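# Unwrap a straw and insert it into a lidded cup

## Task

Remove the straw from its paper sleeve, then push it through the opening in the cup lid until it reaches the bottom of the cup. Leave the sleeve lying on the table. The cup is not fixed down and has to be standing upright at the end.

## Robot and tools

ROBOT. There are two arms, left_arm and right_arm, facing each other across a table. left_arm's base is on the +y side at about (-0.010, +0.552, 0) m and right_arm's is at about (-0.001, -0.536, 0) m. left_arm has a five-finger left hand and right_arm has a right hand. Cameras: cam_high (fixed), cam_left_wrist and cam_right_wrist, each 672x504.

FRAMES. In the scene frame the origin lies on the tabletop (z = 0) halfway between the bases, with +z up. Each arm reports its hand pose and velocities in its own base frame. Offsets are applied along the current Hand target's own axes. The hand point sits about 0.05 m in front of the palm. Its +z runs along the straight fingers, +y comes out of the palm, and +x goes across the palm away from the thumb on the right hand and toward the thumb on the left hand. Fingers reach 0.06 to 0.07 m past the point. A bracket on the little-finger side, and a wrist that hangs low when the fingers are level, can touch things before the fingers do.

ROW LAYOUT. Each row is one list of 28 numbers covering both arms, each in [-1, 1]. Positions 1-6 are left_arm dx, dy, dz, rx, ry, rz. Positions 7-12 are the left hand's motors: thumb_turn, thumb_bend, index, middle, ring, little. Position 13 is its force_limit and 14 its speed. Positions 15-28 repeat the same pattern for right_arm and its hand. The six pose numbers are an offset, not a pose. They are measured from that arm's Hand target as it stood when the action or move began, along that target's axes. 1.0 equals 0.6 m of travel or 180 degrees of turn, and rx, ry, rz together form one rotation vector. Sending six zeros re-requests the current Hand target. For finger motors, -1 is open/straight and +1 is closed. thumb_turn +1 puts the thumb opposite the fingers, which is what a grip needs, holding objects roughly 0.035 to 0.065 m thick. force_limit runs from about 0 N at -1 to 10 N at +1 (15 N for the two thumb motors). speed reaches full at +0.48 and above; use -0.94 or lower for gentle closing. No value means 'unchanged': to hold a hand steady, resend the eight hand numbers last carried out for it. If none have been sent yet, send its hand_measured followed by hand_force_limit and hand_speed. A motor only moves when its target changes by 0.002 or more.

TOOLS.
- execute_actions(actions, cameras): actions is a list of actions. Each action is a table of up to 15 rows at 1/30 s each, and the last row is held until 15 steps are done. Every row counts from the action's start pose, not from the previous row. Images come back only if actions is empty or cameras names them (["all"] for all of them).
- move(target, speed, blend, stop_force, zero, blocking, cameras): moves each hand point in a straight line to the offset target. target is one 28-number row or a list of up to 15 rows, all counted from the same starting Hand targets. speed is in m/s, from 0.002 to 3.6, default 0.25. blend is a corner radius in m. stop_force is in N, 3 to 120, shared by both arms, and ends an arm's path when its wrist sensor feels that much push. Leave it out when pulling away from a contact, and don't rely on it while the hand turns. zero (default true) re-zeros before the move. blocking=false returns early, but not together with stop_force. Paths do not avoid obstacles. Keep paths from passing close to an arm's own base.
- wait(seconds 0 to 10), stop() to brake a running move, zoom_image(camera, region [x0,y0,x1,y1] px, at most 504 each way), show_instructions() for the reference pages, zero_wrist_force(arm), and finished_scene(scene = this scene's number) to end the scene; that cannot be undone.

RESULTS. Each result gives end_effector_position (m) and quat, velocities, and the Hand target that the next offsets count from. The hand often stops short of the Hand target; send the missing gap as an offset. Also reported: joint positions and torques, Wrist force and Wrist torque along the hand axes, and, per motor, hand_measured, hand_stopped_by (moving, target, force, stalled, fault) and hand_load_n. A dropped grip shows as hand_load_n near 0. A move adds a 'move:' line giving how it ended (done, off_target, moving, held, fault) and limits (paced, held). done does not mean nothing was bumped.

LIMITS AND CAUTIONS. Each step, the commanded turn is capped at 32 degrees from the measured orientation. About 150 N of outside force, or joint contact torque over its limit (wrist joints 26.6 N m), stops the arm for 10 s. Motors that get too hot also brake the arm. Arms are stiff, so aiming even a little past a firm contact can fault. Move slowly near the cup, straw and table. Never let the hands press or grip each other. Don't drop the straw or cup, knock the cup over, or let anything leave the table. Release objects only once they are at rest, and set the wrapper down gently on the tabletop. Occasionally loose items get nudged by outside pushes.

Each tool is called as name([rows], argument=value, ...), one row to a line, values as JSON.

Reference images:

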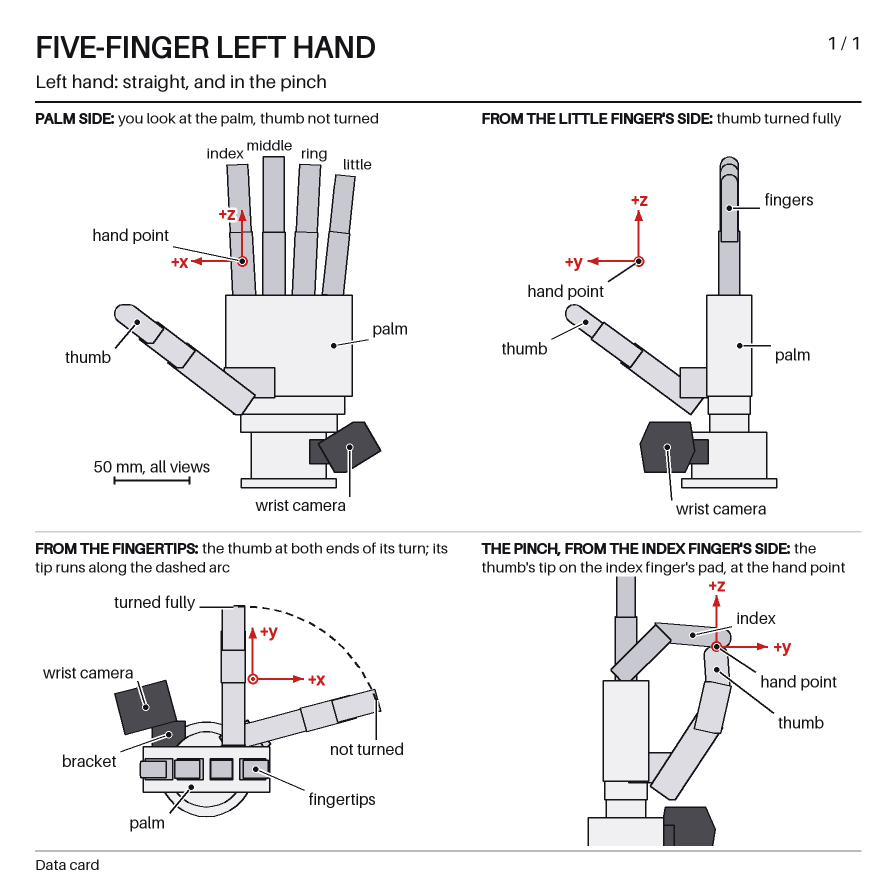

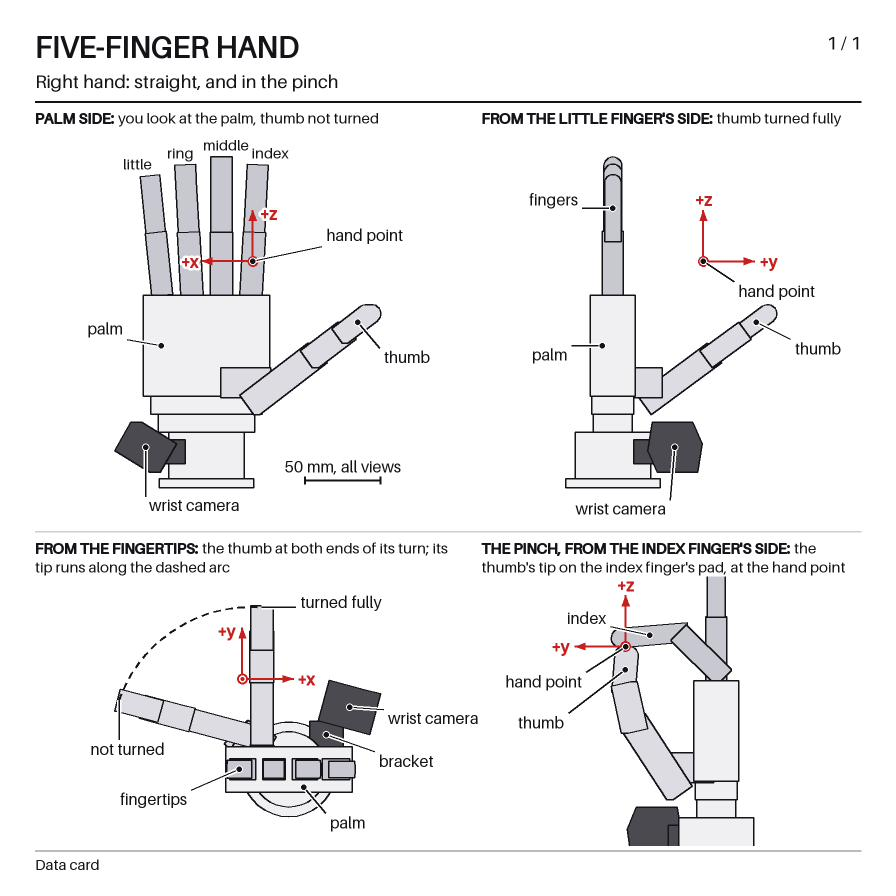

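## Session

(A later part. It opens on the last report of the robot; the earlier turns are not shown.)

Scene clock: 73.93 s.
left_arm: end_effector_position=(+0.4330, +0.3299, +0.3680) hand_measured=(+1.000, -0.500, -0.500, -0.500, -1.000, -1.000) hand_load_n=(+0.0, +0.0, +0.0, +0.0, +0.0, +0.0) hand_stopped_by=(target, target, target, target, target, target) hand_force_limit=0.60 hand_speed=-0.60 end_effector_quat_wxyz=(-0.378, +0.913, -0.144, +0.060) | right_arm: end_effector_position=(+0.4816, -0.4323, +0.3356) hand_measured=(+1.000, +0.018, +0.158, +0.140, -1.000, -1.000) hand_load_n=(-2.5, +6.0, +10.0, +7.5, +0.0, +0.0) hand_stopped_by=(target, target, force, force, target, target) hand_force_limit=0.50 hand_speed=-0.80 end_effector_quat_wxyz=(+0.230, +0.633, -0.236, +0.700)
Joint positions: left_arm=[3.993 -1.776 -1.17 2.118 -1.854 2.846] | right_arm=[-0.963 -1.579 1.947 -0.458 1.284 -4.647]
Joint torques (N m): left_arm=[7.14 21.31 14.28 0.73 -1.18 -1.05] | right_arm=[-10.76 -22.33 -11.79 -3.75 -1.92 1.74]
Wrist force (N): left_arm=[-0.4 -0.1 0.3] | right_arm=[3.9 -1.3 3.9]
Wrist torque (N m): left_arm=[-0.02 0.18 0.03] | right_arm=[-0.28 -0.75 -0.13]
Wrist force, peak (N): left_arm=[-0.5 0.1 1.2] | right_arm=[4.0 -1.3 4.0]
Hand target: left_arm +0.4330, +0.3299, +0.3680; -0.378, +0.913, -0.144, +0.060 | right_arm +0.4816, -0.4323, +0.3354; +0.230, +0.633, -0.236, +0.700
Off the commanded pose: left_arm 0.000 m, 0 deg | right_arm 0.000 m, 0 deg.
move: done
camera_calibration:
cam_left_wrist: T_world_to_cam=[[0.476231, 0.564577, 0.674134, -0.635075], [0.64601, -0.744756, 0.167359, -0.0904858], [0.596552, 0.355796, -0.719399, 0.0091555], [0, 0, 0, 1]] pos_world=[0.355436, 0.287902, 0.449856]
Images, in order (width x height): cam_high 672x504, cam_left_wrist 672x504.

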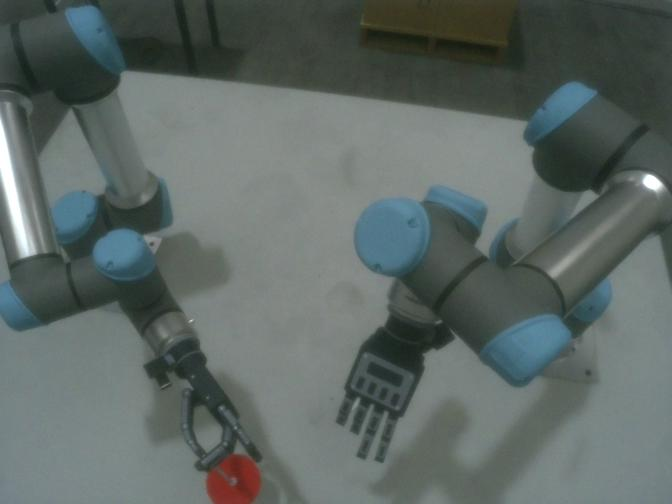

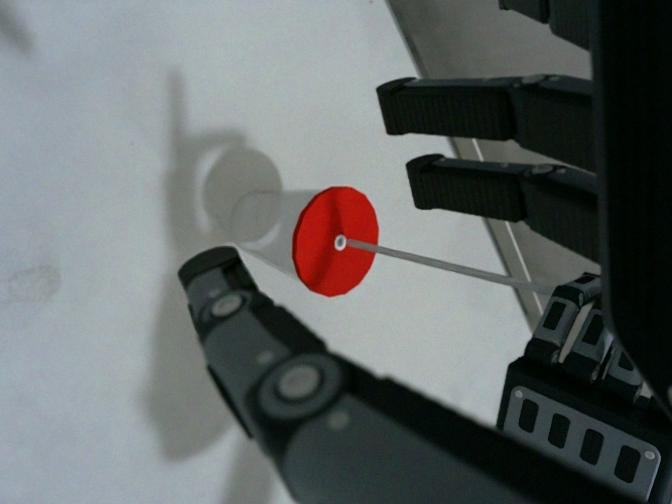

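move([
  [0,0,0,0,0,0,1,-0.5,-0.5,-0.5,-1,-1,0.6,-0.6,0,-0.0043,-0.0016,0,0,0,1,0.02,0.6,0.6,-1,-1,0.5,-0.8],
  [0,0,0,0,0,0,1,-0.5,-0.5,-0.5,-1,-1,0.6,-0.6,-0.0298,-0.0031,-0.0042,0,0,0,1,0.02,0.6,0.6,-1,-1,0.5,-0.8],
], cameras=["cam_high","cam_left_wrist"], speed=0.025, stop_force=3)

zoom_image(camera="cam_left_wrist", region=[310, 210, 400, 280])

zoom_image(camera="cam_high", region=[205, 454, 265, 502])

Scene clock: 76.37 s.
left_arm: end_effector_position=(+0.4330, +0.3299, +0.3680) hand_measured=(+1.000, -0.500, -0.500, -0.500, -1.000, -1.000) hand_load_n=(+0.0, +0.0, +0.0, +0.0, +0.0, +0.0) hand_stopped_by=(target, target, target, target, target, target) hand_force_limit=0.60 hand_speed=-0.60 end_effector_quat_wxyz=(-0.378, +0.913, -0.144, +0.060) | right_arm: end_effector_position=(+0.4825, -0.4297, +0.3175) hand_measured=(+1.000, +0.018, +0.158, +0.140, -1.000, -1.000) hand_load_n=(-2.5, +5.5, +10.5, +8.0, +0.0, +0.0) hand_stopped_by=(target, target, force, force, target, target) hand_force_limit=0.50 hand_speed=-0.80 end_effector_quat_wxyz=(+0.230, +0.633, -0.236, +0.700)
Joint positions: left_arm=[3.993 -1.776 -1.17 2.118 -1.854 2.846] | right_arm=[-0.957 -1.563 1.981 -0.508 1.29 -4.648]
Joint torques (N m): left_arm=[7.65 21.16 13.97 0.85 -0.85 -0.87] | right_arm=[-11.64 -36.31 -24.89 0.54 -2.02 -0.66]
Wrist force (N): left_arm=[-0.4 0.1 0.8] | right_arm=[3.9 -1.1 3.9]
Wrist torque (N m): left_arm=[-0.02 0.19 0.02] | right_arm=[-0.26 -0.75 -0.11]
Wrist force, peak (N): left_arm=[-0.3 -0.2 1.3] | right_arm=[4.1 -1.7 3.9]
Hand target: left_arm +0.4330, +0.3299, +0.3680; -0.378, +0.913, -0.144, +0.060 | right_arm +0.4825, -0.4297, +0.3175; +0.230, +0.633, -0.236, +0.700
Off the commanded pose: left_arm 0.000 m, 0 deg | right_arm 0.000 m, 0 deg.
move: done
camera_calibration:
cam_left_wrist: T_world_to_cam=[[0.476231, 0.564577, 0.674134, -0.635075], [0.64601, -0.744756, 0.167359, -0.0904858], [0.596552, 0.355796, -0.719399, 0.0091555], [0, 0, 0, 1]] pos_world=[0.355436, 0.287902, 0.449856]
Images, in order (width x height): cam_high 672x504, cam_left_wrist 672x504.

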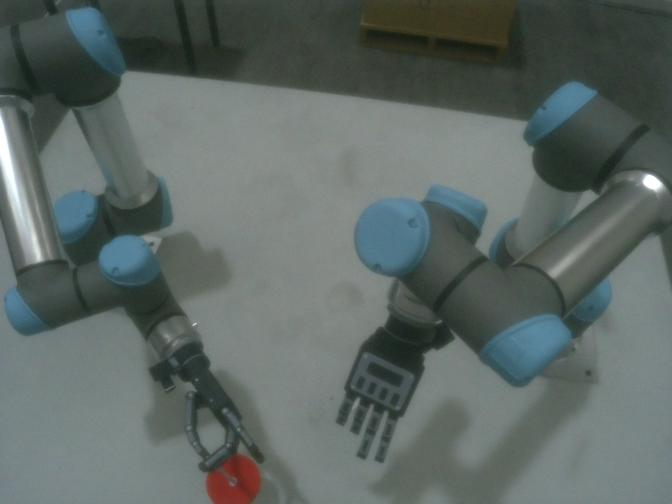

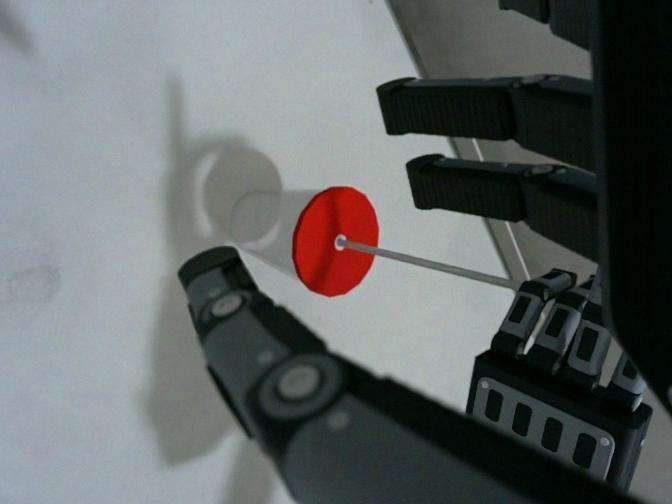

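Scaled by 5.600 from the camera's 672x504 image, which has a finer 960x720 frame.

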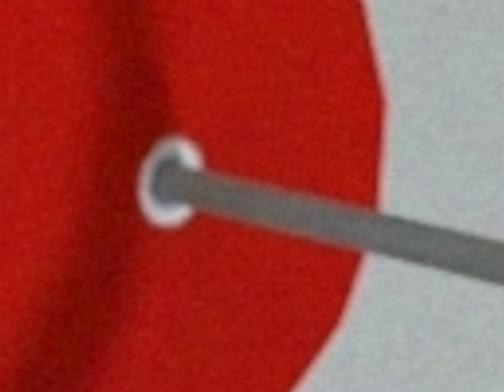

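Scaled by 8.400 from the camera's 672x504 image, which has a finer 960x720 frame.

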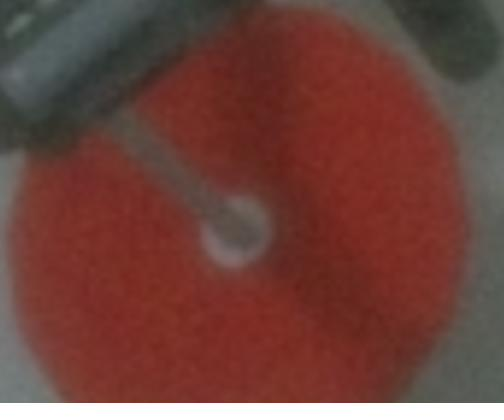

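move(target=[0,0,0,0,0,0,1,-0.5,-0.5,-0.5,-1,-1,0.6,-0.6,-0.199,0.0078,-0.0174,0,0,0,1,0.02,0.6,0.6,-1,-1,0.5,-0.8], cameras=["cam_high","cam_left_wrist"], speed=0.05, stop_force=4)

zoom_image(camera="cam_left_wrist", region=[180, 130, 480, 350])

Scene clock: 80.20 s.
left_arm: end_effector_position=(+0.4330, +0.3299, +0.3680) hand_measured=(+1.000, -0.500, -0.500, -0.500, -1.000, -1.000) hand_load_n=(+0.0, +0.0, +0.0, +0.0, +0.0, +0.0) hand_stopped_by=(target, target, target, target, target, target) hand_force_limit=0.60 hand_speed=-0.60 end_effector_quat_wxyz=(-0.378, +0.913, -0.144, +0.060) | right_arm: end_effector_position=(+0.4825, -0.4296, +0.2025) hand_measured=(+1.000, +0.018, +0.158, +0.140, -1.000, -1.000) hand_load_n=(-1.5, +6.5, +9.5, +7.0, -0.5, +0.0) hand_stopped_by=(target, target, force, force, target, target) hand_force_limit=0.50 hand_speed=-0.80 end_effector_quat_wxyz=(+0.230, +0.633, -0.236, +0.700)
Joint positions: left_arm=[3.993 -1.776 -1.17 2.118 -1.854 2.846] | right_arm=[-0.957 -1.394 2.145 -0.841 1.29 -4.648]
Joint torques (N m): left_arm=[7.37 20.56 14.61 0.89 -0.16 -0.86] | right_arm=[6.63 -12.19 -7.5 -3.45 2.47 1.69]
Wrist force (N): left_arm=[-0.6 0.2 0.6] | right_arm=[4.0 -1.6 3.9]
Wrist torque (N m): left_arm=[0.02 0.21 0.01] | right_arm=[-0.26 -0.69 -0.08]
Wrist force, peak (N): left_arm=[-0.7 0.3 1.0] | right_arm=[10.9 -3.1 5.1]
Hand target: left_arm +0.4330, +0.3299, +0.3680; -0.378, +0.913, -0.144, +0.060 | right_arm +0.4824, -0.4296, +0.2024; +0.230, +0.633, -0.236, +0.700 (not the last commanded pose)
Off the commanded pose: left_arm 0.000 m, 0 deg | right_arm 0.005 m, 0 deg.
move: contact (right_arm)
camera_calibration:
cam_left_wrist: T_world_to_cam=[[0.476231, 0.564577, 0.674134, -0.635075], [0.64601, -0.744756, 0.167359, -0.0904858], [0.596552, 0.355796, -0.719399, 0.0091555], [0, 0, 0, 1]] pos_world=[0.355436, 0.287902, 0.449856]
Images, in order (width x height): cam_high 672x504, cam_left_wrist 672x504.

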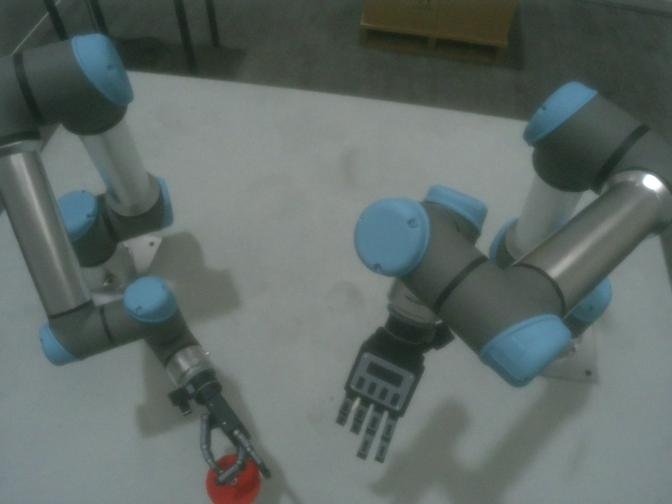

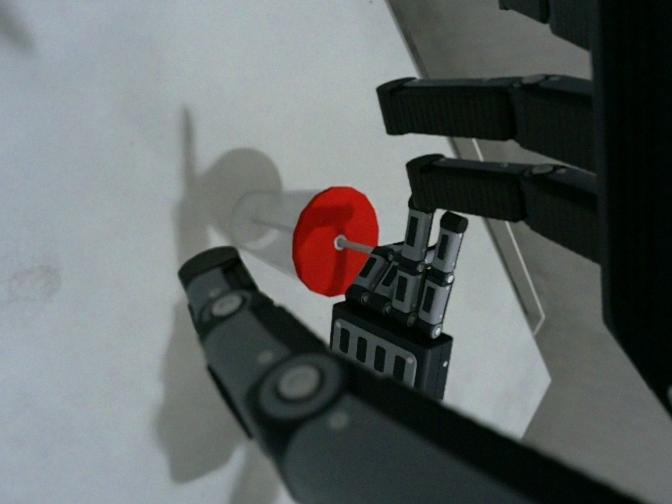

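Scaled by 1.680 from the camera's 672x504 image, which has a finer 960x720 frame.

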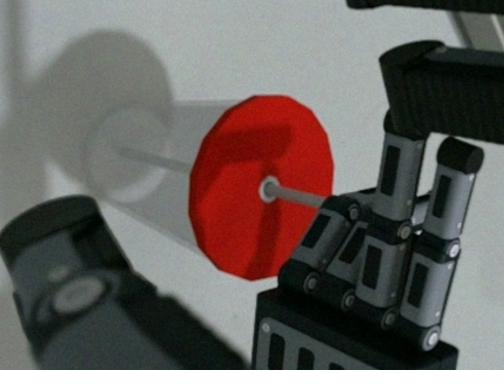

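move([
  [0,0,0,0,0,0,1,-0.5,-0.5,-0.5,-1,-1,0.6,-0.6,0,0,0,0,0,0,1,-0.6,-0.6,-0.6,-1,-1,0.5,-0.7],
  [0,0,-0.15,0,0,0,1,-0.5,-0.5,-0.5,-1,-1,0.6,-0.6,0,-0.15,0,0,0,0,1,-0.6,-0.6,-0.6,-1,-1,0.5,-0.7],
  [0,0,-0.15,0,0,0,1,-0.5,-0.5,-0.5,-1,-1,0.6,-0.6,0.05,-0.18,-0.25,0,0,0,1,-0.6,-0.6,-0.6,-1,-1,0.5,-0.7],
], cameras=["all"], speed=0.12)

zoom_image(camera="cam_high", region=[150, 380, 450, 504])

Scene clock: 85.03 s.
left_arm: end_effector_position=(+0.4134, +0.2693, +0.4316) hand_measured=(+1.000, -0.500, -0.500, -0.500, -1.000, -1.000) hand_load_n=(+0.0, +0.0, +0.0, +0.0, +0.0, +0.0) hand_stopped_by=(target, target, target, target, target, target) hand_force_limit=0.60 hand_speed=-0.60 end_effector_quat_wxyz=(-0.378, +0.913, -0.144, +0.060) | right_arm: end_effector_position=(+0.4303, -0.2510, +0.2237) hand_measured=(+1.000, -0.600, -0.600, -0.600, -1.000, -1.000) hand_load_n=(+0.0, +0.0, +0.0, +0.0, +0.0, +0.0) hand_stopped_by=(target, target, target, target, target, target) hand_force_limit=0.50 hand_speed=-0.70 end_effector_quat_wxyz=(+0.230, +0.633, -0.236, +0.700)
Joint positions: left_arm=[3.92 -1.702 -1.092 1.95 -1.903 2.789] | right_arm=[-0.681 -1.745 2.425 -0.766 1.565 -4.672]
Joint torques (N m): left_arm=[7.83 13.68 22.83 -3.06 2.02 -0.47] | right_arm=[-12.39 -21.55 -9.8 -3.36 -2.14 -0.03]
Wrist force (N): left_arm=[-0.5 0.0 0.8] | right_arm=[3.9 -1.0 3.6]
Wrist torque (N m): left_arm=[-0.03 0.21 0.03] | right_arm=[-0.23 -0.73 -0.10]
Wrist force, peak (N): left_arm=[-0.6 0.1 2.0] | right_arm=[4.1 -1.9 4.0]
Hand target: left_arm +0.4134, +0.2693, +0.4316; -0.378, +0.913, -0.144, +0.060 | right_arm +0.4302, -0.2510, +0.2237; +0.230, +0.633, -0.236, +0.700
Off the commanded pose: left_arm 0.000 m, 0 deg | right_arm 0.000 m, 0 deg.
move: done
camera_calibration:
cam_left_wrist: T_world_to_cam=[[0.476231, 0.564577, 0.674134, -0.634403], [0.64601, -0.744756, 0.167359, -0.1336], [0.596552, 0.355796, -0.719399, 0.0881629], [0, 0, 0, 1]] pos_world=[0.335836, 0.227302, 0.513456]
cam_right_wrist: T_world_to_cam=[[-0.625964, -0.753078, 0.20259, 0.0327605], [-0.473436, 0.160536, -0.866075, 0.433018], [0.619699, -0.638046, -0.457024, -0.208846], [0, 0, 0, 1]] pos_world=[0.354935, -0.178097, 0.272942]

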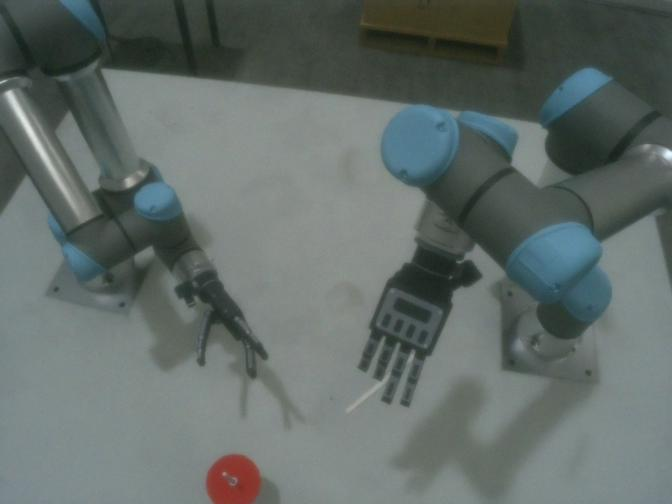

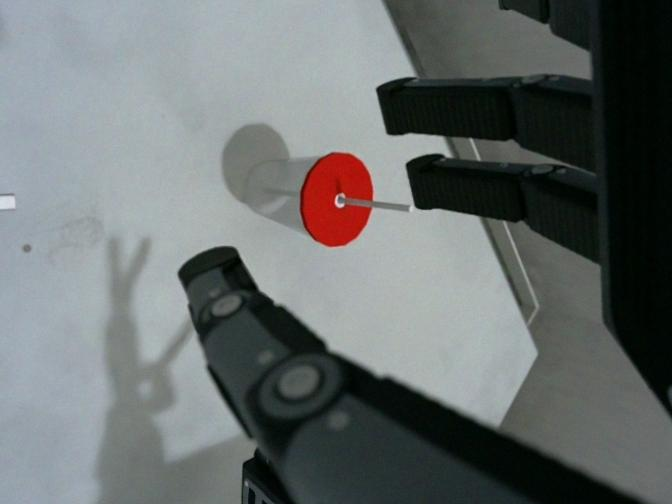

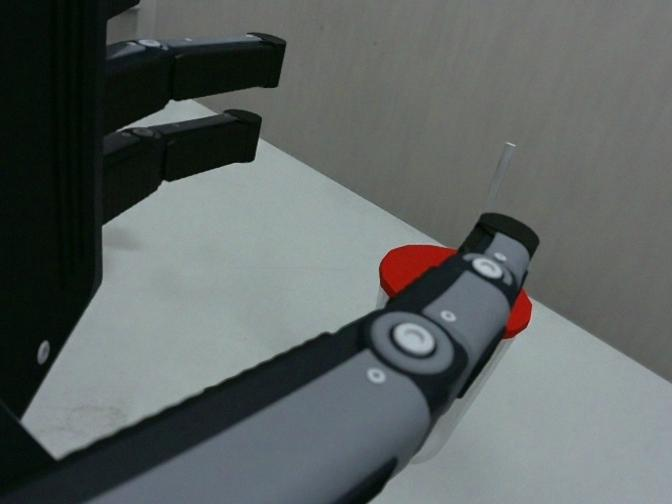

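Scaled by 1.680 from the camera's 672x504 image, which has a finer 960x720 frame.

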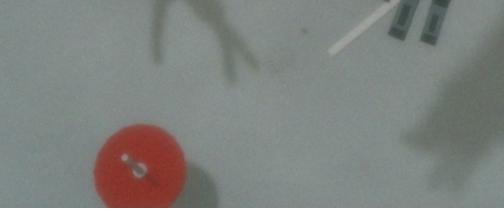

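Done: straw in cup, wrapper on table.

finished_scene(scene=1)

The scene is finished: the task was done.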